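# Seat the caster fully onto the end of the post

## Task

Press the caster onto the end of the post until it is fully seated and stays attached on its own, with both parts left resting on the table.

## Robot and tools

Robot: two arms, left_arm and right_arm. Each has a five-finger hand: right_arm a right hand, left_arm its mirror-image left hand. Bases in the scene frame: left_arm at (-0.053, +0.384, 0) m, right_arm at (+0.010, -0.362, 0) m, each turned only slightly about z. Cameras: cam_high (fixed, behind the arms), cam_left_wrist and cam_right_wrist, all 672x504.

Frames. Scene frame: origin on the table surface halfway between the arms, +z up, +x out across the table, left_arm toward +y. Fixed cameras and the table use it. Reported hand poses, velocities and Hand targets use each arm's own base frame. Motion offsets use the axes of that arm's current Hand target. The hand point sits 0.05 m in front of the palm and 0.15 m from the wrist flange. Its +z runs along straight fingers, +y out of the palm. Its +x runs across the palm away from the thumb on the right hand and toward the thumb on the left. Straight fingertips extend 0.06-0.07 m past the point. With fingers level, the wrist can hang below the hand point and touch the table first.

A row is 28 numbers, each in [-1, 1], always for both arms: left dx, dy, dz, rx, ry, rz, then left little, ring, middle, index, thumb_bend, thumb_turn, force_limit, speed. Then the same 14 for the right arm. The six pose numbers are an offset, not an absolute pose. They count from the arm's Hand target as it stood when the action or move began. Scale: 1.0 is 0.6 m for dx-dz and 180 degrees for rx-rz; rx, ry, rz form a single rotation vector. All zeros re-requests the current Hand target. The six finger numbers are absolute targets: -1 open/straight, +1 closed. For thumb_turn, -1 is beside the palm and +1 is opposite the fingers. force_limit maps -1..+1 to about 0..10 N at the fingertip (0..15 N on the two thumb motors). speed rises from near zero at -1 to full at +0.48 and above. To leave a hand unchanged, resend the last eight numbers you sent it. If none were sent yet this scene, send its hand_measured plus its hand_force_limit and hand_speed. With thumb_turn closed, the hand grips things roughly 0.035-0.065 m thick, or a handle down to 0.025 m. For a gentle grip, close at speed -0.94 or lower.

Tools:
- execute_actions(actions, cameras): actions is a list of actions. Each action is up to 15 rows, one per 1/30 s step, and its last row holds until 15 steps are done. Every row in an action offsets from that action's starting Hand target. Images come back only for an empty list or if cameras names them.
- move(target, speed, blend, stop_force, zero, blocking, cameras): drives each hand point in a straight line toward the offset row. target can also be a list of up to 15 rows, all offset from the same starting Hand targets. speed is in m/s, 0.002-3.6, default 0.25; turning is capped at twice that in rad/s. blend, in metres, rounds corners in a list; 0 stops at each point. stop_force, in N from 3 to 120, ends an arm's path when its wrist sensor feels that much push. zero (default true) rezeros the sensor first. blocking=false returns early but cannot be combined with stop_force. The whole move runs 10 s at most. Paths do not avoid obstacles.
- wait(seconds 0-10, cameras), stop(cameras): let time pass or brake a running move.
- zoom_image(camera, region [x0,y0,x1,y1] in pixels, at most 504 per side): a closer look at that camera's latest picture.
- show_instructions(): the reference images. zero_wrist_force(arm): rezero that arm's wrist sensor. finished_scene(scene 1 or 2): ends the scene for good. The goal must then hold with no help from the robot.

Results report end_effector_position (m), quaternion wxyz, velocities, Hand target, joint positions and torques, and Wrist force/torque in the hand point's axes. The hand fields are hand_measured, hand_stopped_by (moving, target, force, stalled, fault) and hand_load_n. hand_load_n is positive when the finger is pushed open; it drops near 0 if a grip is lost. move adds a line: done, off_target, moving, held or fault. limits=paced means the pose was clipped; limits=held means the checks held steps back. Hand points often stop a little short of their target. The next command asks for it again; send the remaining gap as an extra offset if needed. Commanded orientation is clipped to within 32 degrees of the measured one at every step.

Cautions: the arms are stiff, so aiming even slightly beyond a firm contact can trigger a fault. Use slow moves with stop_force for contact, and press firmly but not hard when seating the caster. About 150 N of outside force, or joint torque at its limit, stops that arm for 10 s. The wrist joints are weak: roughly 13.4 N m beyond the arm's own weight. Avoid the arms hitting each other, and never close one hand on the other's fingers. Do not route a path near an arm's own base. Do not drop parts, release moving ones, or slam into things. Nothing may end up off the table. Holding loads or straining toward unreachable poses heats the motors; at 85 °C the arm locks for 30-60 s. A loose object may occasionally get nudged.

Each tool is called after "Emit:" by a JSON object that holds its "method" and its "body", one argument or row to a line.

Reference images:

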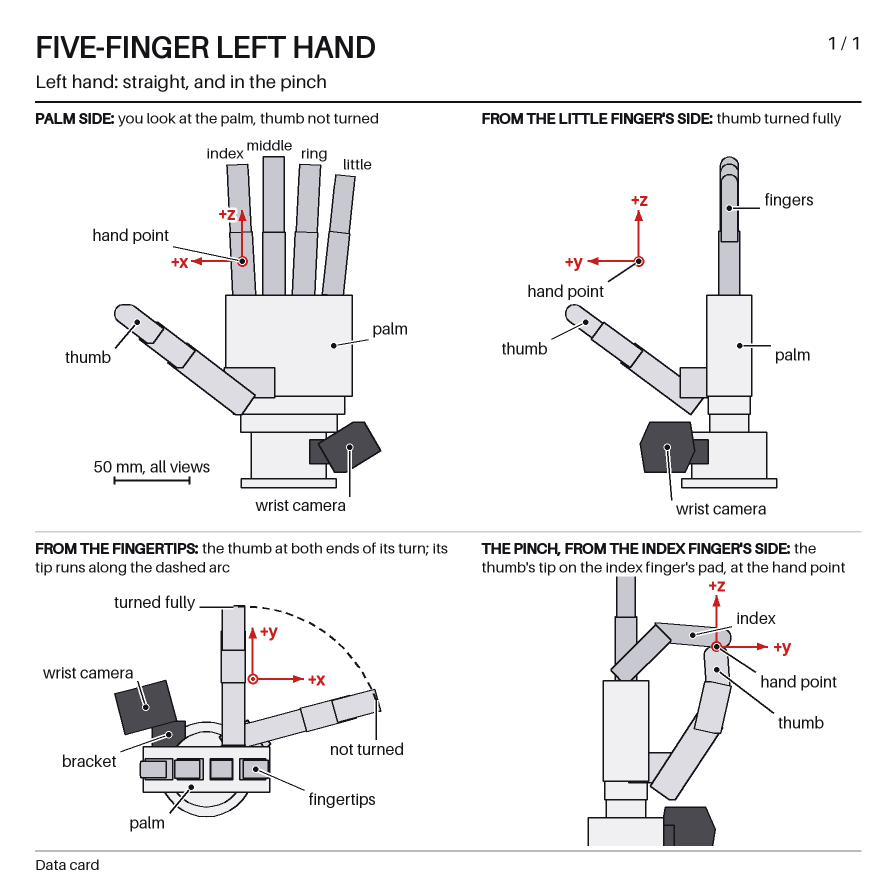

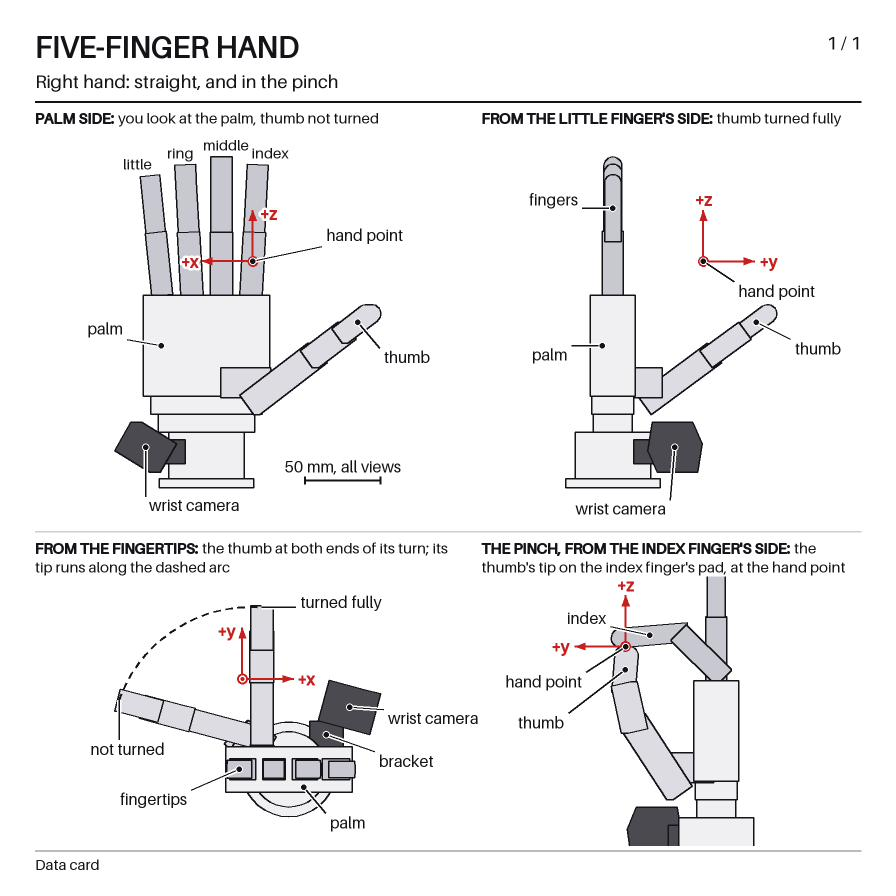

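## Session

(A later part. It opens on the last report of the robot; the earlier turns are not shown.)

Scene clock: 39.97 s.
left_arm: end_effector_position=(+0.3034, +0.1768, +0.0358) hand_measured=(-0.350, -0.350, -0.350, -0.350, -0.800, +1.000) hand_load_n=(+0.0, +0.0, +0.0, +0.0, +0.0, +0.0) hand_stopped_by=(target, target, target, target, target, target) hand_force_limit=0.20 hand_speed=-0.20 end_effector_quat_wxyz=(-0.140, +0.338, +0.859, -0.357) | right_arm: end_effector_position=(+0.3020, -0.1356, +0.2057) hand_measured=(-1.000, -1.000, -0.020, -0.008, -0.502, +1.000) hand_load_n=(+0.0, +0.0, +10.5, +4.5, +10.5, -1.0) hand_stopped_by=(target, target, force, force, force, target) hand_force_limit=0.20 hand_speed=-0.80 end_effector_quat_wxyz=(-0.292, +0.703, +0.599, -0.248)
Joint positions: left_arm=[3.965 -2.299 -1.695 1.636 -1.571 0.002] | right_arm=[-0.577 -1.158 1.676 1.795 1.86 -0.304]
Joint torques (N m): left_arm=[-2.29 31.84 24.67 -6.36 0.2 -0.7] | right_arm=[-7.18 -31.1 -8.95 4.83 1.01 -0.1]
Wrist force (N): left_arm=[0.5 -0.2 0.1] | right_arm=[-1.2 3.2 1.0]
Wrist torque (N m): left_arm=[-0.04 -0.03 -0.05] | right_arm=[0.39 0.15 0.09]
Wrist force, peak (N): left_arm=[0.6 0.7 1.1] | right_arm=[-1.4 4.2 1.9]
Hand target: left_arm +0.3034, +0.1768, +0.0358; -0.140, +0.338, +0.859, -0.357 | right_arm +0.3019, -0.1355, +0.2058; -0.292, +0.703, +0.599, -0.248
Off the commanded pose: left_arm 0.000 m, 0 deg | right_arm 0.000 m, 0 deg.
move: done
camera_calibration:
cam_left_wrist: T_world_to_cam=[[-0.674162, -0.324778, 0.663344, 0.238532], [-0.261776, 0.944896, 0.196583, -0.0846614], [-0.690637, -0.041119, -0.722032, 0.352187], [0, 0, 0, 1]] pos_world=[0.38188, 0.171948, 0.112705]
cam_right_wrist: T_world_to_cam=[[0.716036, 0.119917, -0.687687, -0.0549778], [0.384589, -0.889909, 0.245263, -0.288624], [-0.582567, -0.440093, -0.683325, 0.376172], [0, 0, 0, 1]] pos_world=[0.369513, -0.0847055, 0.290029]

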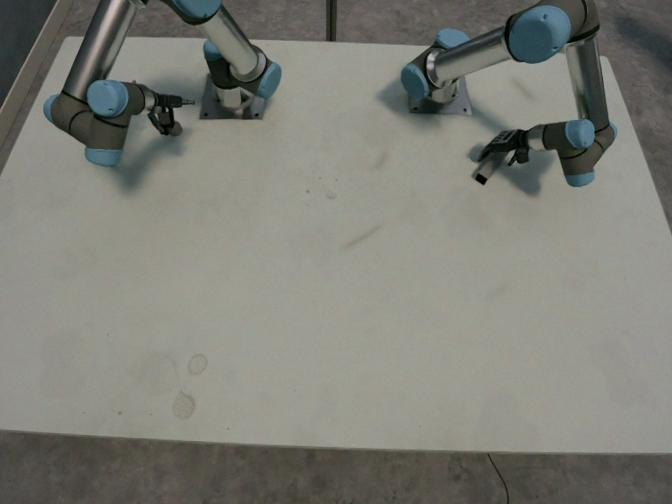

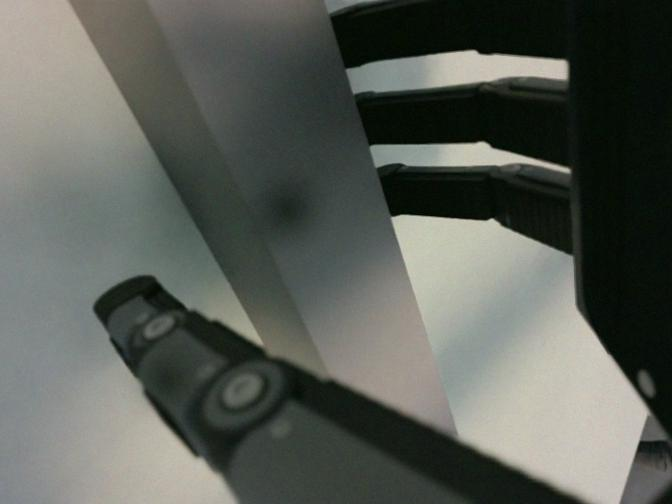

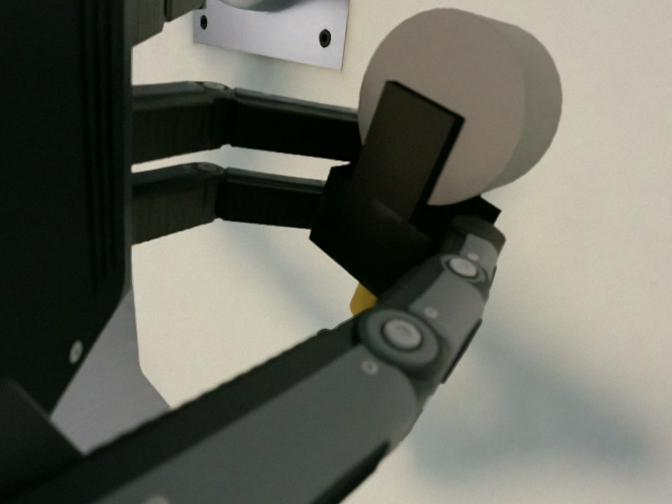

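Emit:
{"method": "execute_actions", "body": {
  "actions": [
    [[0,0,0,0,0,0,0.5,0.5,0.5,0.5,0.5,1,-0.1,-0.7, 0,0,0,0,0,0,-1,-1,0.5,0.5,0.5,1,0.2,-0.8]],
    [[0,0,0,0,0,0,0.5,0.5,0.5,0.5,0.5,1,-0.1,-0.7, 0,0,0,0,0,0,-1,-1,0.5,0.5,0.5,1,0.2,-0.8]],
    [[0,0,0,0,0,0,0.5,0.5,0.5,0.5,0.5,1,-0.1,-0.7, 0,0,0,0,0,0,-1,-1,0.5,0.5,0.5,1,0.2,-0.8]]
  ]
}}

Emit:
{"method": "move", "body": {
  "target": [0,-0.0825,-0.0825,0,0,0,0.5,0.5,0.5,0.5,0.5,1,-0.1,-0.7, 0,0,0,0,0,0,-1,-1,0.5,0.5,0.5,1,0.2,-0.8],
  "speed": 0.12,
  "cameras": ["all"]
}}

Scene clock: 42.30 s.
left_arm: end_effector_position=(+0.3034, +0.1768, +0.0358) hand_measured=(+0.172, +0.062, +0.006, +0.034, -0.610, +1.000) hand_load_n=(+5.0, +0.0, +2.5, +4.5, +12.5, +5.0) hand_stopped_by=(force, force, force, force, force, target) hand_force_limit=-0.10 hand_speed=-0.70 end_effector_quat_wxyz=(-0.140, +0.338, +0.859, -0.357) | right_arm: end_effector_position=(+0.3019, -0.1355, +0.2058) hand_measured=(-1.000, -1.000, -0.020, -0.008, -0.502, +1.000) hand_load_n=(-0.5, +0.0, +10.5, +4.0, +10.5, -1.0) hand_stopped_by=(target, target, force, force, force, target) hand_force_limit=0.20 hand_speed=-0.80 end_effector_quat_wxyz=(-0.292, +0.703, +0.599, -0.248)
Joint positions: left_arm=[3.965 -2.299 -1.695 1.636 -1.572 0.002] | right_arm=[-0.577 -1.158 1.676 1.795 1.86 -0.304]
Joint torques (N m): left_arm=[-0.38 35.92 20.44 -2.86 -1.43 1.14] | right_arm=[-1.56 -36.96 -5.63 6.12 -1.12 1.23]
Wrist force (N): left_arm=[0.5 -0.9 -0.3] | right_arm=[-1.1 3.0 0.9]
Wrist torque (N m): left_arm=[-0.04 -0.02 -0.07] | right_arm=[0.37 0.15 0.08]
Wrist force, peak (N): left_arm=[0.5 -1.7 -1.0] | right_arm=[-1.2 3.3 1.1]
Hand target: left_arm +0.3034, +0.1768, +0.0358; -0.140, +0.338, +0.859, -0.357 | right_arm +0.3019, -0.1355, +0.2058; -0.292, +0.703, +0.599, -0.248
Off the commanded pose: left_arm 0.000 m, 0 deg | right_arm 0.000 m, 0 deg.

Scene clock: 43.33 s.
left_arm: end_effector_position=(+0.3035, +0.1770, +0.1058) hand_measured=(+0.172, +0.062, +0.006, +0.034, -0.610, +1.000) hand_load_n=(+5.5, +0.0, +2.5, +5.0, +12.0, +5.0) hand_stopped_by=(force, force, force, force, force, target) hand_force_limit=-0.10 hand_speed=-0.70 end_effector_quat_wxyz=(-0.140, +0.338, +0.859, -0.357) | right_arm: end_effector_position=(+0.3019, -0.1355, +0.2058) hand_measured=(-1.000, -1.000, -0.020, -0.008, -0.502, +1.000) hand_load_n=(+0.0, +0.0, +10.5, +4.5, +10.5, -0.5) hand_stopped_by=(target, target, force, force, force, target) hand_force_limit=0.20 hand_speed=-0.80 end_effector_quat_wxyz=(-0.292, +0.703, +0.599, -0.248)
Joint positions: left_arm=[3.965 -2.182 -1.67 1.495 -1.572 0.003] | right_arm=[-0.577 -1.158 1.676 1.795 1.86 -0.304]
Joint torques (N m): left_arm=[9.32 43.42 2.51 -2.35 -1.29 1.13] | right_arm=[0.64 -36.01 -5.49 5.99 -1.19 1.29]
Wrist force (N): left_arm=[0.3 1.1 1.3] | right_arm=[-1.2 2.9 0.9]
Wrist torque (N m): left_arm=[0.01 0.01 -0.08] | right_arm=[0.36 0.15 0.08]
Wrist force, peak (N): left_arm=[0.3 1.8 2.3] | right_arm=[-1.2 3.4 1.0]
Hand target: left_arm +0.3034, +0.1769, +0.1058; -0.140, +0.338, +0.859, -0.357 | right_arm +0.3019, -0.1355, +0.2058; -0.292, +0.703, +0.599, -0.248
Off the commanded pose: left_arm 0.000 m, 0 deg | right_arm 0.000 m, 0 deg.
move: done
camera_calibration:
cam_left_wrist: T_world_to_cam=[[-0.674202, -0.324716, 0.663334, 0.192302], [-0.261666, 0.944922, 0.196606, -0.0986169], [-0.69064, -0.0410195, -0.722035, 0.402719], [0, 0, 0, 1]] pos_world=[0.381979, 0.172148, 0.182605]
cam_right_wrist: T_world_to_cam=[[0.715893, 0.11989, -0.68784, -0.0548265], [0.384555, -0.889963, 0.245119, -0.288511], [-0.582765, -0.439991, -0.683222, 0.376337], [0, 0, 0, 1]] pos_world=[0.369514, -0.0846057, 0.290129]

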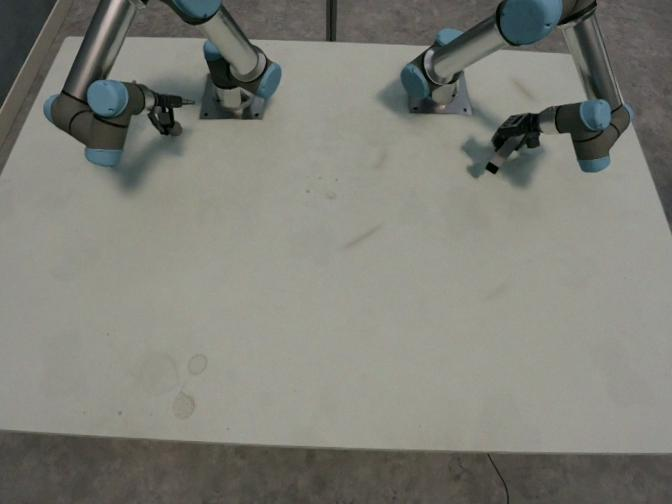

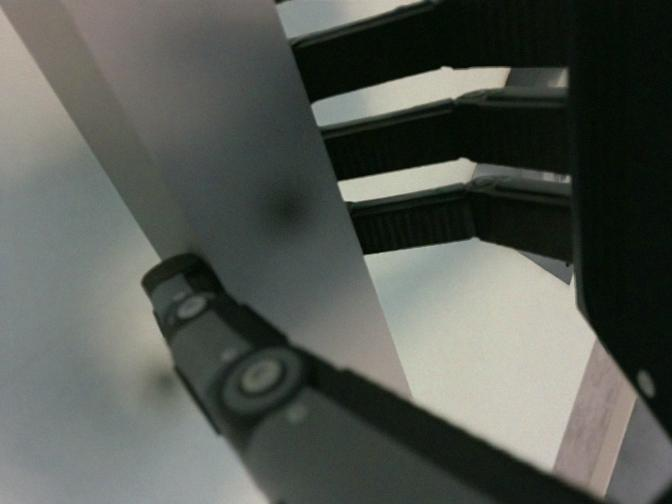

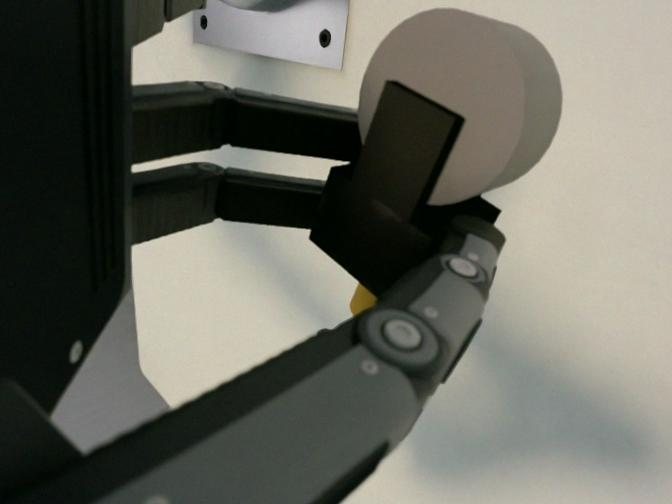

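Emit:
{"method": "move", "body": {
  "target": [-0.7508,-0.424,0.424,0,-0.163,-0.163,0.5,0.5,0.5,0.5,0.5,1,-0.1,-0.7, 0.8543,0.2505,-0.1422,0,0.325,0.325,-1,-1,0.5,0.5,0.5,1,0.2,-0.8],
  "speed": 0.25,
  "cameras": ["all"]
}}

Scene clock: 46.83 s.
left_arm: end_effector_position=(+0.3881, -0.3932, +0.1071) hand_measured=(+0.172, +0.062, +0.006, +0.034, -0.610, +1.000) hand_load_n=(+5.0, +0.0, +2.0, +5.0, +12.0, +5.0) hand_stopped_by=(force, force, force, force, force, target) hand_force_limit=-0.10 hand_speed=-0.70 end_effector_quat_wxyz=(-0.005, +0.011, +0.923, -0.384) | right_arm: end_effector_position=(+0.5480, +0.3439, +0.1604) hand_measured=(-1.000, -1.000, -0.020, -0.008, -0.502, +1.000) hand_load_n=(+0.0, +0.5, +6.5, +5.0, +8.5, -1.5) hand_stopped_by=(target, target, force, force, force, target) hand_force_limit=0.20 hand_speed=-0.80 end_effector_quat_wxyz=(-0.383, +0.923, -0.016, +0.006) end_effector_velocity=(+0.000, +0.000, +0.000) end_effector_angular_velocity=(+0.000, +0.001, -0.003)
Joint positions: left_arm=[2.864 -2.122 -1.479 2.276 -0.814 -1.922] | right_arm=[0.128 -0.762 0.917 1.257 0.797 1.797]
Joint velocities: left_arm=[within noise] | right_arm=[0 0 -0.001 -0.002 0 0.005]
Joint torques (N m): left_arm=[-9.37 47.9 23.45 -1.9 2.51 -1.33] | right_arm=[4.59 -44.97 -29.36 0.83 -3.26 1.1]
Wrist force (N): left_arm=[0.1 1.0 1.4] | right_arm=[-1.2 2.8 0.8]
Wrist torque (N m): left_arm=[0.00 0.05 0.03] | right_arm=[0.33 0.13 -0.11]
Wrist force, peak (N): left_arm=[3.6 1.5 1.1] | right_arm=[-4.1 2.9 0.5]
Hand target: left_arm +0.3882, -0.3933, +0.1071; -0.005, +0.012, +0.923, -0.384 | right_arm +0.5481, +0.3440, +0.1605; -0.383, +0.923, -0.016, +0.006
Off the commanded pose: left_arm 0.000 m, 0 deg | right_arm 0.000 m, 0 deg.
move: done
camera_calibration:
cam_left_wrist: T_world_to_cam=[[-0.288397, -0.689672, 0.664214, -0.230029], [-0.821679, 0.534407, 0.198122, 0.517765], [-0.4916, -0.488633, -0.72081, 0.185339], [0, 0, 0, 1]] pos_world=[0.450209, -0.344779, 0.183802]
cam_right_wrist: T_world_to_cam=[[0.207507, -0.694526, -0.688894, 0.239197], [-0.833477, -0.494189, 0.247171, 0.585754], [-0.512111, 0.522887, -0.681419, 0.329495], [0, 0, 0, 1]] pos_world=[0.607315, 0.283313, 0.244524]

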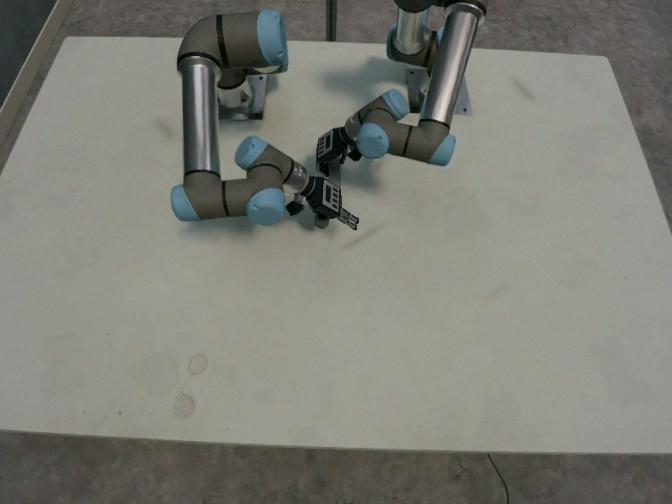

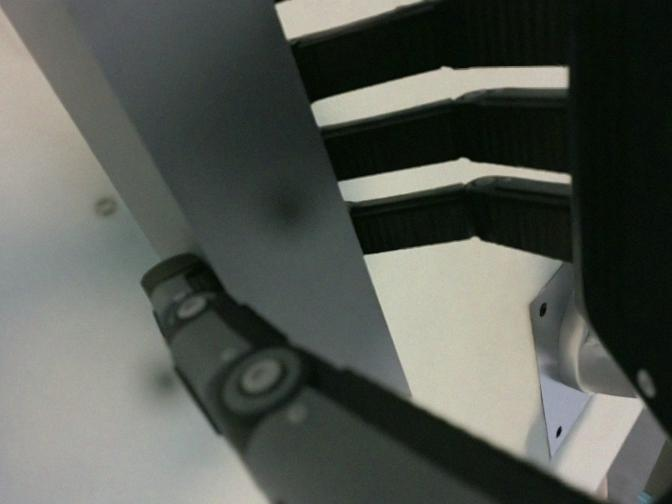

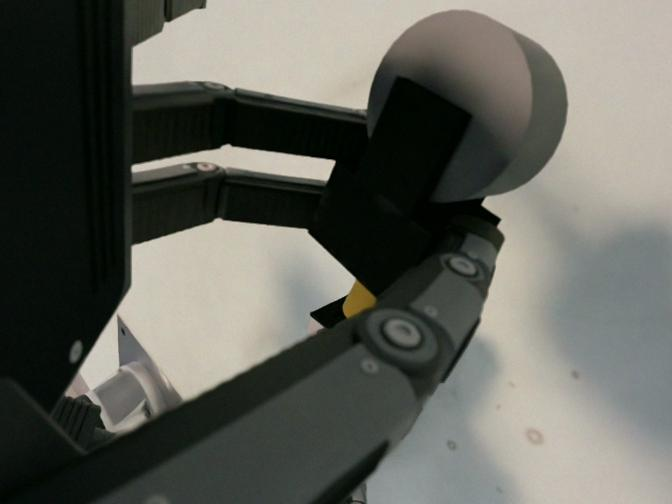

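Emit:
{"method": "zoom_image", "body": {
  "camera": "cam_right_wrist",
  "region": [240, 220, 440, 380]
}}

Emit:
{"method": "zoom_image", "body": {
  "camera": "cam_high",
  "region": [280, 120, 400, 240]
}}

Scaled by 2.520 from the camera's 672x504 image, which has a finer 960x720 frame.

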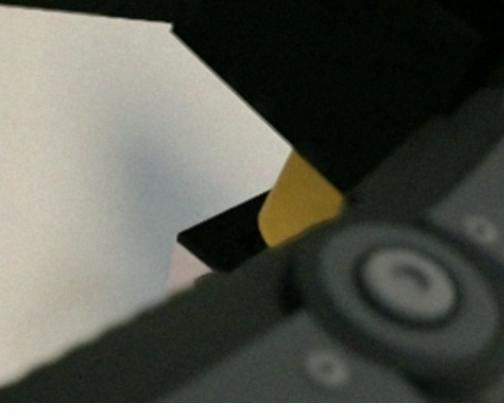

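Scaled by 4.200 from the camera's 672x504 image, which has a finer 960x720 frame.

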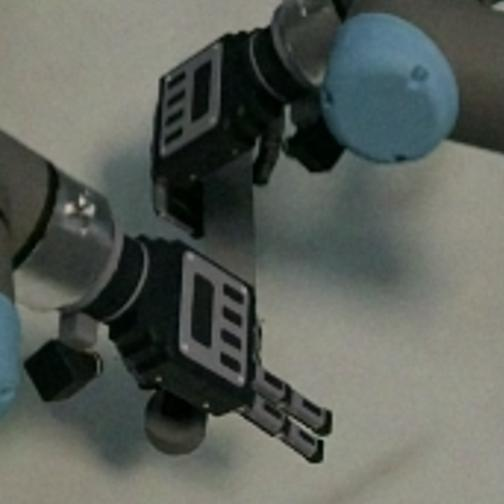

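Emit:
{"method": "move", "body": {
  "target": [0,0.0707,0.0707,0,0,0,0.5,0.5,0.5,0.5,0.5,1,-0.1,-0.7, 0,0.1178,0.1178,0,0,0,-1,-1,0.5,0.5,0.5,1,0.2,-0.8],
  "speed": 0.12
}}

Emit:
{"method": "move", "body": {
  "target": [0,0.0236,0.0236,0,0,0,0.5,0.5,0.5,0.5,0.5,1,-0.1,-0.7, 0,0,0,0,0,0,-1,-1,0.5,0.5,0.5,1,0.2,-0.8],
  "speed": 0.015,
  "stop_force": 5,
  "cameras": ["all"]
}}

Scene clock: 48.63 s.
left_arm: end_effector_position=(+0.3881, -0.3934, +0.0471) hand_measured=(+0.172, +0.062, +0.006, +0.034, -0.610, +1.000) hand_load_n=(+5.5, +0.0, +2.0, +5.0, +12.0, +5.0) hand_stopped_by=(force, force, force, force, force, target) hand_force_limit=-0.10 hand_speed=-0.70 end_effector_quat_wxyz=(-0.005, +0.011, +0.923, -0.384) | right_arm: end_effector_position=(+0.5480, +0.3442, +0.0605) hand_measured=(-1.000, -1.000, -0.020, -0.008, -0.502, +1.000) hand_load_n=(+0.0, +0.0, +6.5, +5.0, +8.5, -1.5) hand_stopped_by=(target, target, force, force, force, target) hand_force_limit=0.20 hand_speed=-0.80 end_effector_quat_wxyz=(-0.383, +0.923, -0.016, +0.006)
Joint positions: left_arm=[2.863 -2.193 -1.536 2.404 -0.814 -1.922] | right_arm=[0.128 -0.69 1.049 1.053 0.797 1.798]
Joint torques (N m): left_arm=[-8.71 46.61 28.21 -4.82 -0.45 -1.05] | right_arm=[5.05 -47.23 -25.96 3.39 0.47 0.67]
Wrist force (N): left_arm=[0.5 1.2 1.2] | right_arm=[-1.1 2.6 0.8]
Wrist torque (N m): left_arm=[0.03 -0.02 0.06] | right_arm=[0.31 0.12 -0.12]
Wrist force, peak (N): left_arm=[0.2 2.0 2.0] | right_arm=[-1.3 3.8 1.9]
Hand target: left_arm +0.3881, -0.3935, +0.0471; -0.005, +0.012, +0.923, -0.384 | right_arm +0.5481, +0.3442, +0.0605; -0.383, +0.923, -0.016, +0.006
Off the commanded pose: left_arm 0.000 m, 0 deg | right_arm 0.000 m, 0 deg.
move: done

Scene clock: 50.40 s.
left_arm: end_effector_position=(+0.3881, -0.3935, +0.0362) hand_measured=(+0.172, +0.062, +0.006, +0.034, -0.610, +1.000) hand_load_n=(+4.5, +0.0, +2.5, +5.5, +12.0, +3.5) hand_stopped_by=(force, force, force, force, force, target) hand_force_limit=-0.10 hand_speed=-0.70 end_effector_quat_wxyz=(-0.005, +0.012, +0.923, -0.384) | right_arm: end_effector_position=(+0.5481, +0.3442, +0.0605) hand_measured=(-1.000, -1.000, -0.020, -0.008, -0.502, +1.000) hand_load_n=(+0.0, +0.0, +6.5, +5.5, +8.5, -2.0) hand_stopped_by=(target, target, force, force, force, target) hand_force_limit=0.20 hand_speed=-0.80 end_effector_quat_wxyz=(-0.383, +0.923, -0.016, +0.006)
Joint positions: left_arm=[2.863 -2.207 -1.544 2.427 -0.814 -1.923] | right_arm=[0.128 -0.69 1.049 1.053 0.797 1.798]
Joint torques (N m): left_arm=[-7.26 50.23 27.34 -5.22 -0.57 -1.04] | right_arm=[4.75 -38.42 -27.96 0.89 -0.35 -1.54]
Wrist force (N): left_arm=[0.2 1.0 1.2] | right_arm=[-1.3 2.8 0.9]
Wrist torque (N m): left_arm=[0.00 0.03 0.04] | right_arm=[0.32 0.14 -0.14]
Wrist force, peak (N): left_arm=[0.4 -4.8 -5.2] | right_arm=[-1.3 3.1 1.2]
Hand target: left_arm +0.3881, -0.3935, +0.0362; -0.005, +0.012, +0.923, -0.384 (not the last commanded pose) | right_arm +0.5481, +0.3442, +0.0605; -0.383, +0.923, -0.016, +0.006
Off the commanded pose: left_arm 0.009 m, 0 deg | right_arm 0.000 m, 0 deg.
move: contact (left_arm)
camera_calibration:
cam_left_wrist: T_world_to_cam=[[-0.288725, -0.689635, 0.664109, -0.183038], [-0.821743, 0.534451, 0.197737, 0.532041], [-0.491301, -0.488636, -0.721012, 0.134048], [0, 0, 0, 1]] pos_world=[0.450211, -0.345079, 0.113003]
cam_right_wrist: T_world_to_cam=[[0.207879, -0.69447, -0.688838, 0.170266], [-0.833563, -0.494257, 0.246743, 0.610677], [-0.511819, 0.522897, -0.68163, 0.261167], [0, 0, 0, 1]] pos_world=[0.607314, 0.283513, 0.144625]

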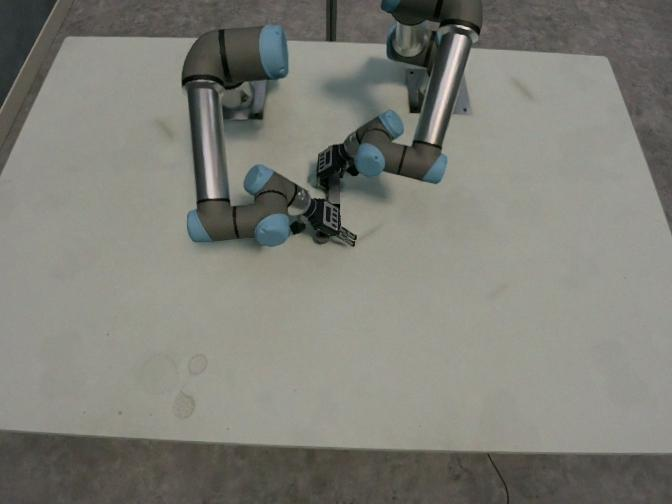

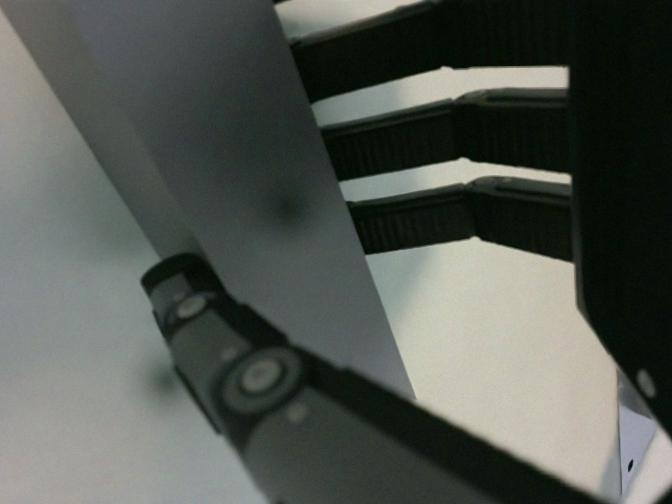

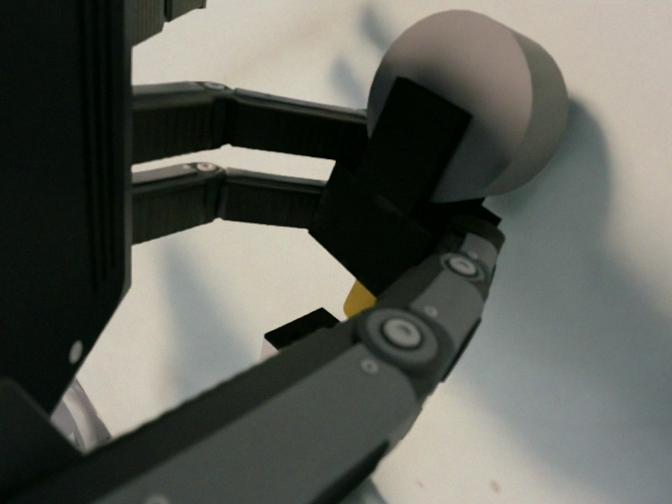

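Emit:
{"method": "zoom_image", "body": {
  "camera": "cam_right_wrist",
  "region": [240, 200, 400, 380]
}}

Scaled by 2.800 from the camera's 672x504 image, which has a finer 960x720 frame.

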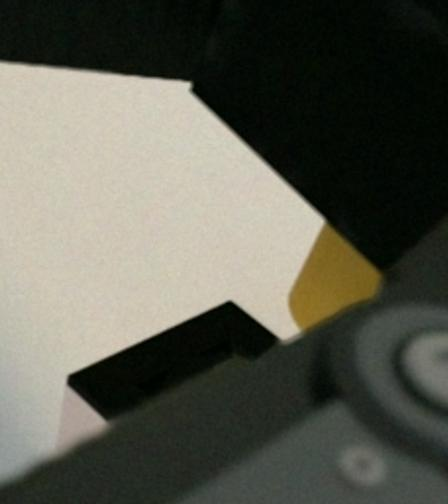

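Emit:
{"method": "move", "body": {
  "target": [0,0,0,0,0,0,0.5,0.5,0.5,0.5,0.5,1,-0.1,-0.7, -0.0333,-0.0395,0.0395,0,0,0,-1,-1,0.5,0.5,0.5,1,0.2,-0.8],
  "speed": 0.08
}}

Emit:
{"method": "move", "body": {
  "target": [0,0,0,0,0,0,0.5,0.5,0.5,0.5,0.5,1,-0.1,-0.7, 0,0.0306,0.0306,0,0,0,-1,-1,0.5,0.5,0.5,1,0.2,-0.8],
  "speed": 0.02,
  "stop_force": 8,
  "cameras": ["all"]
}}

Emit:
{"method": "zoom_image", "body": {
  "camera": "cam_right_wrist",
  "region": [200, 200, 400, 400]
}}

Scene clock: 53.27 s.
left_arm: end_effector_position=(+0.3881, -0.3935, +0.0362) hand_measured=(+0.172, +0.062, +0.006, +0.034, -0.610, +1.000) hand_load_n=(+4.5, +0.0, +2.5, +5.0, +12.0, +3.5) hand_stopped_by=(force, force, force, force, force, target) hand_force_limit=-0.10 hand_speed=-0.70 end_effector_quat_wxyz=(-0.005, +0.012, +0.923, -0.384) | right_arm: end_effector_position=(+0.5292, +0.3783, +0.0606) hand_measured=(-1.000, -1.000, -0.020, -0.008, -0.502, +1.000) hand_load_n=(+0.0, +0.0, +6.5, +5.0, +8.5, -1.5) hand_stopped_by=(target, target, force, force, force, target) hand_force_limit=0.20 hand_speed=-0.80 end_effector_quat_wxyz=(-0.383, +0.923, -0.016, +0.006)
Joint positions: left_arm=[2.863 -2.207 -1.544 2.427 -0.814 -1.923] | right_arm=[0.19 -0.711 1.073 0.992 0.808 1.882]
Joint torques (N m): left_arm=[-5.31 51.82 28.04 -5.03 -0.62 -0.08] | right_arm=[1.52 -37.71 -28.17 4.8 -3.09 0.3]
Wrist force (N): left_arm=[0.3 1.0 1.5] | right_arm=[-1.3 2.5 1.1]
Wrist torque (N m): left_arm=[-0.01 0.02 0.05] | right_arm=[0.27 0.15 -0.15]
Wrist force, peak (N): left_arm=[0.3 1.3 1.6] | right_arm=[-0.8 3.4 0.6]
Hand target: left_arm +0.3881, -0.3935, +0.0362; -0.005, +0.012, +0.923, -0.384 | right_arm +0.5292, +0.3783, +0.0606; -0.383, +0.923, -0.016, +0.006
Off the commanded pose: left_arm 0.000 m, 0 deg | right_arm 0.000 m, 0 deg.
move: done

Scene clock: 55.43 s.
left_arm: end_effector_position=(+0.3881, -0.3935, +0.0362) hand_measured=(+0.172, +0.062, +0.006, +0.034, -0.610, +1.000) hand_load_n=(+4.5, +0.0, +2.5, +5.5, +12.0, +3.5) hand_stopped_by=(force, force, force, force, force, target) hand_force_limit=-0.10 hand_speed=-0.70 end_effector_quat_wxyz=(-0.005, +0.012, +0.923, -0.384) | right_arm: end_effector_position=(+0.5292, +0.3784, +0.0384) hand_measured=(-1.000, -1.000, -0.020, -0.008, -0.502, +1.000) hand_load_n=(+0.0, +0.0, +8.5, +3.5, +8.5, -0.5) hand_stopped_by=(target, target, force, force, force, target) hand_force_limit=0.20 hand_speed=-0.80 end_effector_quat_wxyz=(-0.383, +0.923, -0.016, +0.006)
Joint positions: left_arm=[2.863 -2.207 -1.544 2.427 -0.814 -1.923] | right_arm=[0.19 -0.689 1.092 0.951 0.808 1.882]
Joint torques (N m): left_arm=[-3.16 50.76 29.04 -4.77 -0.66 0.96] | right_arm=[1.7 -53.84 -27.65 5.14 1.11 0.12]
Wrist force (N): left_arm=[0.1 1.2 1.5] | right_arm=[-1.5 2.8 1.2]
Wrist torque (N m): left_arm=[0.01 0.06 0.02] | right_arm=[0.31 0.18 -0.16]
Wrist force, peak (N): left_arm=[0.3 1.5 1.7] | right_arm=[-1.2 -3.7 -7.4]
Hand target: left_arm +0.3881, -0.3935, +0.0362; -0.005, +0.012, +0.923, -0.384 | right_arm +0.5292, +0.3784, +0.0384; -0.383, +0.923, -0.016, +0.006 (not the last commanded pose)
Off the commanded pose: left_arm 0.000 m, 0 deg | right_arm 0.004 m, 0 deg.
move: contact (right_arm)
camera_calibration:
cam_left_wrist: T_world_to_cam=[[-0.288725, -0.689635, 0.664109, -0.183038], [-0.821743, 0.534451, 0.197737, 0.532041], [-0.491301, -0.488636, -0.721012, 0.134048], [0, 0, 0, 1]] pos_world=[0.450211, -0.345079, 0.113003]
cam_right_wrist: T_world_to_cam=[[0.207955, -0.694425, -0.688861, 0.182667], [-0.833545, -0.49432, 0.24668, 0.617296], [-0.511819, 0.522898, -0.68163, 0.218546], [0, 0, 0, 1]] pos_world=[0.588414, 0.317713, 0.122525]

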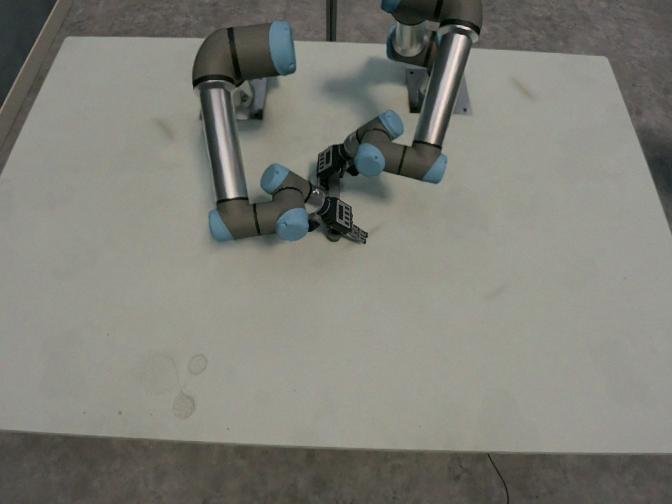

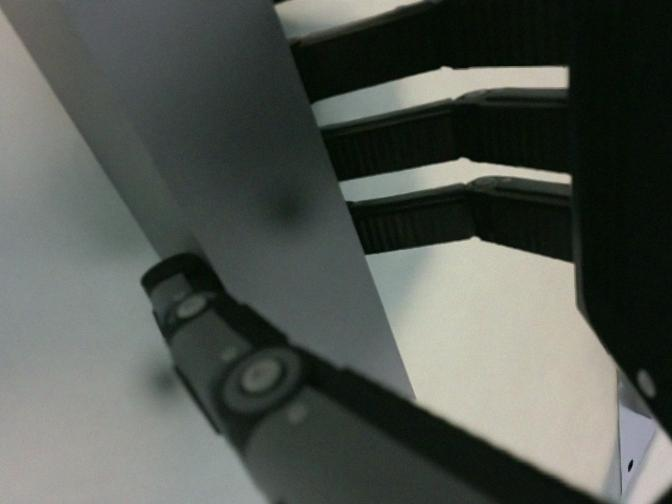

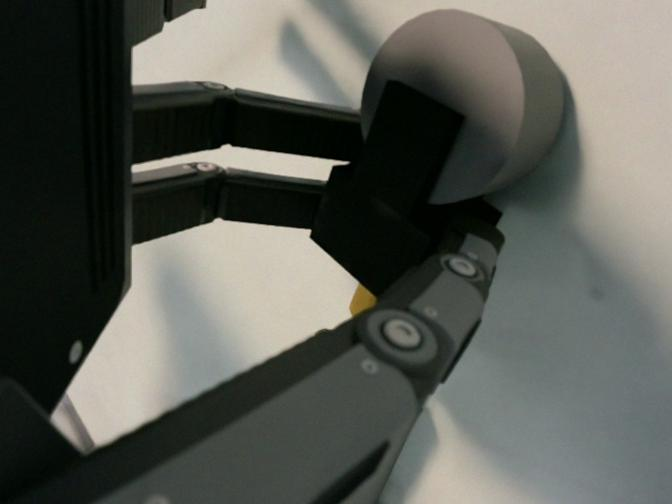

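Scaled by 2.520 from the camera's 672x504 image, which has a finer 960x720 frame.

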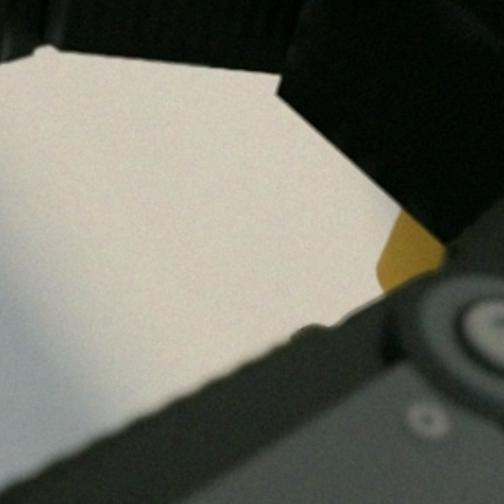

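Emit:
{"method": "execute_actions", "body": {
  "actions": [
    [[0,0,0,0,0,0,0.5,0.5,0.5,0.5,0.5,1,-0.1,-0.7, 0,0,0,0,0,0,-1,-1,0.6,0.6,0.6,1,0.45,-0.85]],
    [[0,0,0,0,0,0,0.5,0.5,0.5,0.5,0.5,1,-0.1,-0.7, 0,0,0,0,0,0,-1,-1,0.6,0.6,0.6,1,0.45,-0.85]]
  ]
}}

Emit:
{"method": "move", "body": {
  "target": [
    [0,0,0,0,0,0,0.5,0.5,0.5,0.5,0.5,1,-0.1,-0.7, 0,-0.0589,-0.0589,0,0,0,-1,-1,0.6,0.6,0.6,1,0.45,-0.85],
    [0,0,0,0,0,0,0.5,0.5,0.5,0.5,0.5,1,-0.1,-0.7, 0,0.0354,-0.1532,0,0,0,-1,-1,0.6,0.6,0.6,1,0.45,-0.85]
  ],
  "speed": 0.1,
  "blend": 0.01,
  "cameras": ["cam_high","cam_right_wrist"]
}}

Emit:
{"method": "zoom_image", "body": {
  "camera": "cam_right_wrist",
  "region": [150, 150, 400, 350]
}}

Scene clock: 57.40 s.
left_arm: end_effector_position=(+0.3881, -0.3935, +0.0362) hand_measured=(+0.172, +0.062, +0.006, +0.034, -0.610, +1.000) hand_load_n=(+4.5, +0.0, +2.5, +5.5, +12.0, +3.5) hand_stopped_by=(force, force, force, force, force, target) hand_force_limit=-0.10 hand_speed=-0.70 end_effector_quat_wxyz=(-0.005, +0.012, +0.923, -0.384) | right_arm: end_effector_position=(+0.5292, +0.3784, +0.0384) hand_measured=(-1.000, -1.000, -0.020, +0.004, -0.502, +1.000) hand_load_n=(+0.0, +0.0, +7.0, +7.0, +10.5, -2.0) hand_stopped_by=(target, target, force, force, force, target) hand_force_limit=0.45 hand_speed=-0.85 end_effector_quat_wxyz=(-0.383, +0.923, -0.016, +0.006)
Joint positions: left_arm=[2.863 -2.207 -1.544 2.427 -0.814 -1.923] | right_arm=[0.19 -0.689 1.092 0.951 0.808 1.882]
Joint torques (N m): left_arm=[-0.08 51.56 27.47 -4.31 -0.67 1.45] | right_arm=[-5.6 -52.27 -26.48 5.1 0.68 -1.61]
Wrist force (N): left_arm=[0.4 1.2 1.7] | right_arm=[-1.3 2.4 0.9]
Wrist torque (N m): left_arm=[0.00 0.02 0.05] | right_arm=[0.30 0.16 -0.16]
Wrist force, peak (N): left_arm=[0.3 1.4 1.6] | right_arm=[-1.3 3.0 1.2]
Hand target: left_arm +0.3881, -0.3935, +0.0362; -0.005, +0.012, +0.923, -0.384 | right_arm +0.5292, +0.3784, +0.0384; -0.383, +0.923, -0.016, +0.006
Off the commanded pose: left_arm 0.000 m, 0 deg | right_arm 0.000 m, 0 deg.

Scene clock: 59.13 s.
left_arm: end_effector_position=(+0.3881, -0.3935, +0.0362) hand_measured=(+0.172, +0.062, +0.006, +0.034, -0.610, +1.000) hand_load_n=(+4.5, +0.0, +2.5, +5.0, +12.0, +3.5) hand_stopped_by=(force, force, force, force, force, target) hand_force_limit=-0.10 hand_speed=-0.70 end_effector_quat_wxyz=(-0.005, +0.012, +0.923, -0.384) | right_arm: end_effector_position=(+0.5265, +0.2984, +0.0884) hand_measured=(-1.000, -1.000, -0.020, +0.004, -0.502, +1.000) hand_load_n=(+0.0, +0.0, +7.0, +7.0, +10.5, -2.5) hand_stopped_by=(target, target, force, force, force, target) hand_force_limit=0.45 hand_speed=-0.85 end_effector_quat_wxyz=(-0.384, +0.923, -0.016, +0.006)
Joint positions: left_arm=[2.863 -2.207 -1.544 2.427 -0.814 -1.923] | right_arm=[0.053 -0.795 1.187 1.094 0.787 1.692]
Joint torques (N m): left_arm=[0.49 51.41 28.76 -4.03 -0.64 1.44] | right_arm=[-5.86 -35.48 -22.96 0.66 -0.13 -1.39]
Wrist force (N): left_arm=[0.1 1.2 1.3] | right_arm=[-1.5 2.7 1.0]
Wrist torque (N m): left_arm=[0.03 0.04 0.03] | right_arm=[0.33 0.18 0.06]
Wrist force, peak (N): left_arm=[0.5 1.4 1.4] | right_arm=[-1.2 3.8 2.0]
Hand target: left_arm +0.3881, -0.3935, +0.0362; -0.005, +0.012, +0.923, -0.384 | right_arm +0.5266, +0.2983, +0.0883; -0.383, +0.923, -0.016, +0.006
Off the commanded pose: left_arm 0.000 m, 0 deg | right_arm 0.000 m, 0 deg.
move: done
camera_calibration:
cam_right_wrist: T_world_to_cam=[[0.20778, -0.69434, -0.688999, 0.162154], [-0.833516, -0.494315, 0.246785, 0.563155], [-0.511936, 0.523015, -0.681453, 0.29302], [0, 0, 0, 1]] pos_world=[0.585714, 0.237712, 0.172424]
Images, in order (width x height): cam_high 672x504, cam_right_wrist 672x504.

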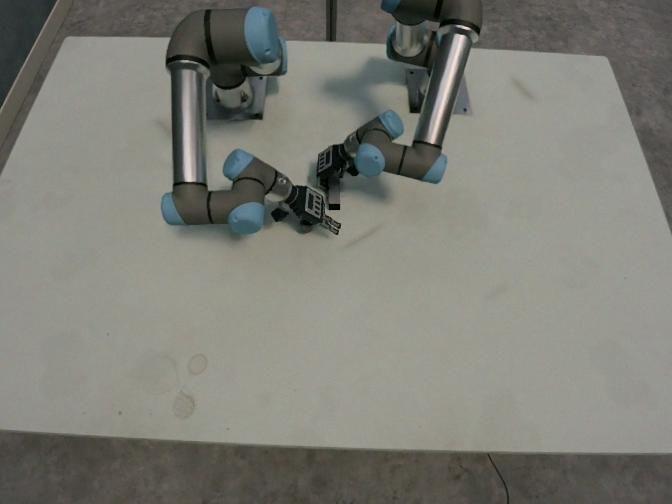

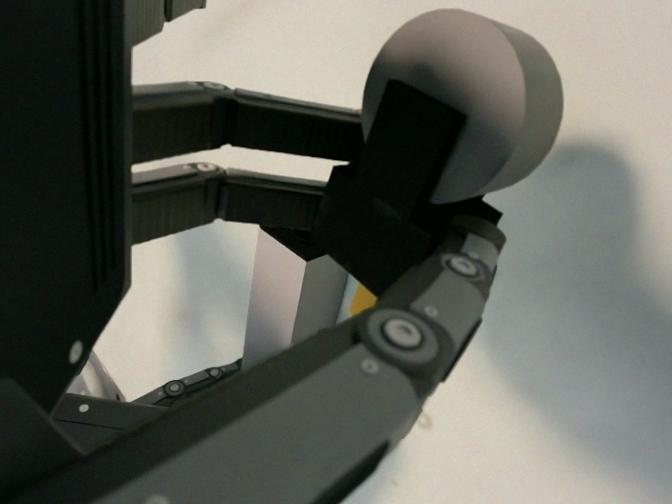

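Scaled by 2.016 from the camera's 672x504 image, which has a finer 960x720 frame.

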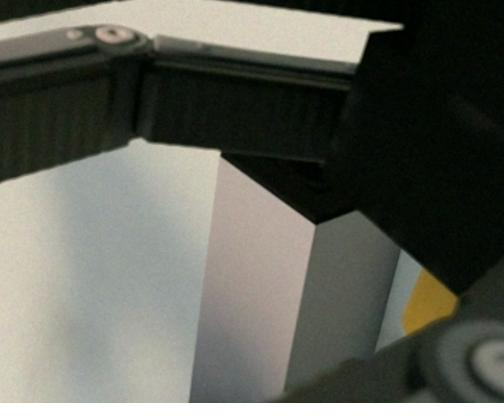

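Emit:
{"method": "zoom_image", "body": {
  "camera": "cam_right_wrist",
  "region": [300, 60, 500, 260]
}}

Emit:
{"method": "zoom_image", "body": {
  "camera": "cam_right_wrist",
  "region": [230, 210, 350, 300]
}}

Scaled by 2.520 from the camera's 672x504 image, which has a finer 960x720 frame.

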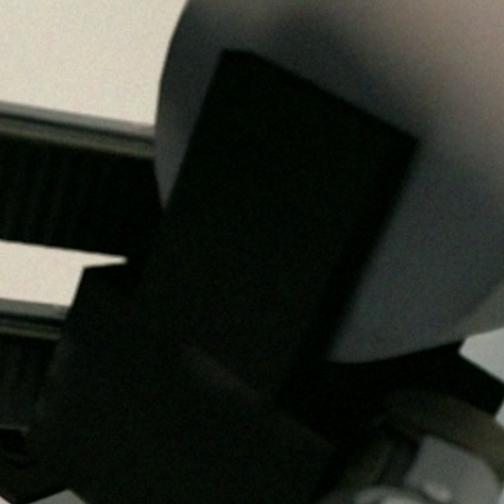

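Scaled by 4.200 from the camera's 672x504 image, which has a finer 960x720 frame.

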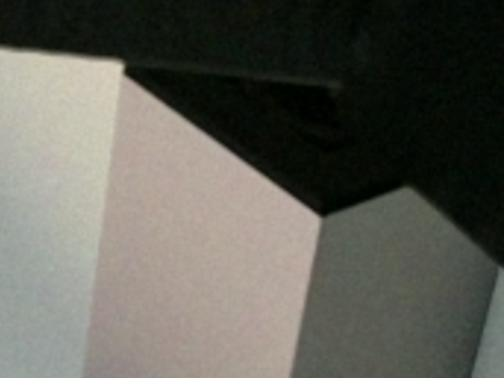

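Emit:
{"method": "move", "body": {
  "target": [0,0,0,0,0,0,-0.15,-0.15,-0.15,-0.15,-0.75,1,-0.1,-0.7, 0.0312,0.01,0.0183,0,0,0,-1,-1,0.6,0.6,0.6,1,0.45,-0.85],
  "speed": 0.06,
  "cameras": ["all"]
}}

Emit:
{"method": "zoom_image", "body": {
  "camera": "cam_right_wrist",
  "region": [200, 210, 380, 390]
}}

Scene clock: 64.50 s.
left_arm: end_effector_position=(+0.3881, -0.3935, +0.0362) hand_measured=(-0.150, -0.150, -0.150, -0.150, -0.750, +1.000) hand_load_n=(+0.0, +0.0, +0.0, +0.0, -0.5, +0.0) hand_stopped_by=(target, target, target, target, target, target) hand_force_limit=-0.10 hand_speed=-0.70 end_effector_quat_wxyz=(-0.005, +0.012, +0.923, -0.384) | right_arm: end_effector_position=(+0.5453, +0.3013, +0.0763) hand_measured=(-1.000, -1.000, -0.020, +0.004, -0.502, +1.000) hand_load_n=(+0.0, +0.0, +7.0, +7.0, +10.5, -2.0) hand_stopped_by=(target, target, force, force, force, target) hand_force_limit=0.45 hand_speed=-0.85 end_effector_quat_wxyz=(-0.383, +0.923, -0.016, +0.006)
Joint positions: left_arm=[2.863 -2.207 -1.544 2.427 -0.814 -1.923] | right_arm=[0.056 -0.737 1.113 1.107 0.788 1.697]
Joint torques (N m): left_arm=[4.67 45.48 24.86 -3.19 -0.7 1.21] | right_arm=[0.99 -52.9 -7.94 1.36 0.93 -1.18]
Wrist force (N): left_arm=[0.3 0.0 0.2] | right_arm=[-1.3 2.7 0.9]
Wrist torque (N m): left_arm=[-0.02 0.00 0.06] | right_arm=[0.32 0.16 0.06]
Wrist force, peak (N): left_arm=[0.1 1.3 1.8] | right_arm=[-1.4 3.0 1.0]
Hand target: left_arm +0.3881, -0.3935, +0.0362; -0.005, +0.012, +0.923, -0.384 | right_arm +0.5454, +0.3012, +0.0763; -0.383, +0.923, -0.016, +0.006
Off the commanded pose: left_arm 0.000 m, 0 deg | right_arm 0.000 m, 0 deg.
move: done
camera_calibration:
cam_left_wrist: T_world_to_cam=[[-0.28878, -0.6896, 0.664123, -0.183003], [-0.821724, 0.534497, 0.197693, 0.532053], [-0.491301, -0.488636, -0.721012, 0.134048], [0, 0, 0, 1]] pos_world=[0.450211, -0.345079, 0.113004]
cam_right_wrist: T_world_to_cam=[[0.20769, -0.694434, -0.688931, 0.152059], [-0.833477, -0.494289, 0.246971, 0.583161], [-0.512036, 0.522915, -0.681453, 0.293035], [0, 0, 0, 1]] pos_world=[0.604515, 0.240613, 0.160424]

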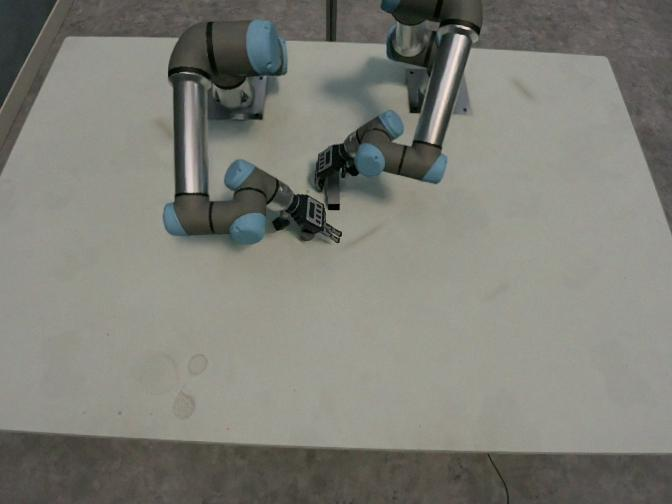

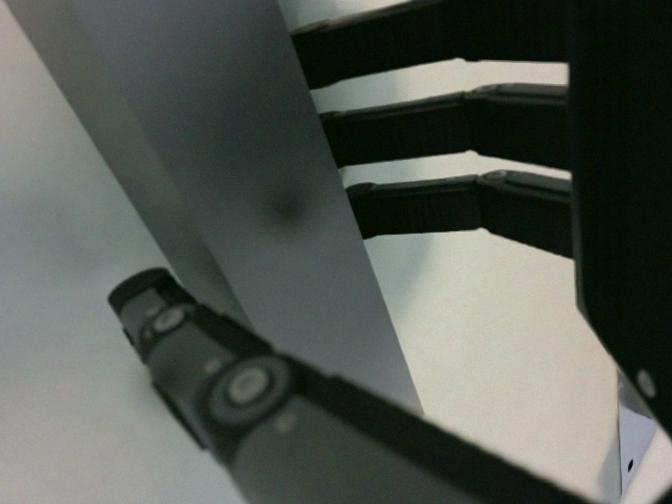

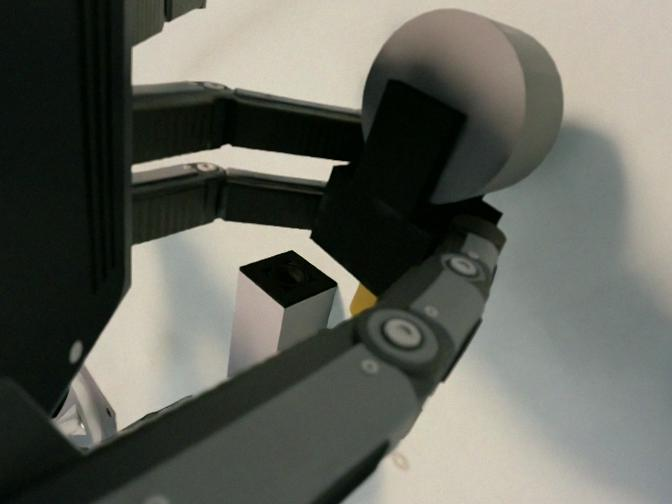

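Scaled by 2.800 from the camera's 672x504 image, which has a finer 960x720 frame.

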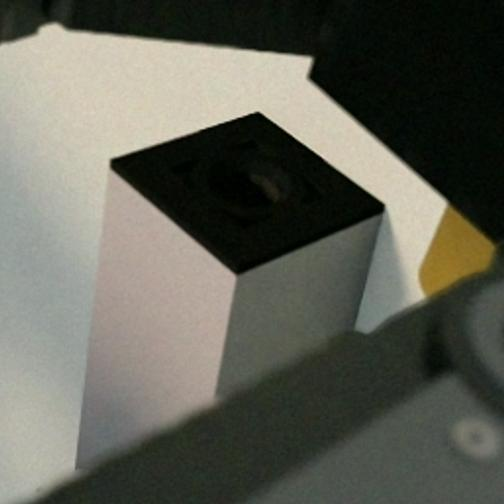

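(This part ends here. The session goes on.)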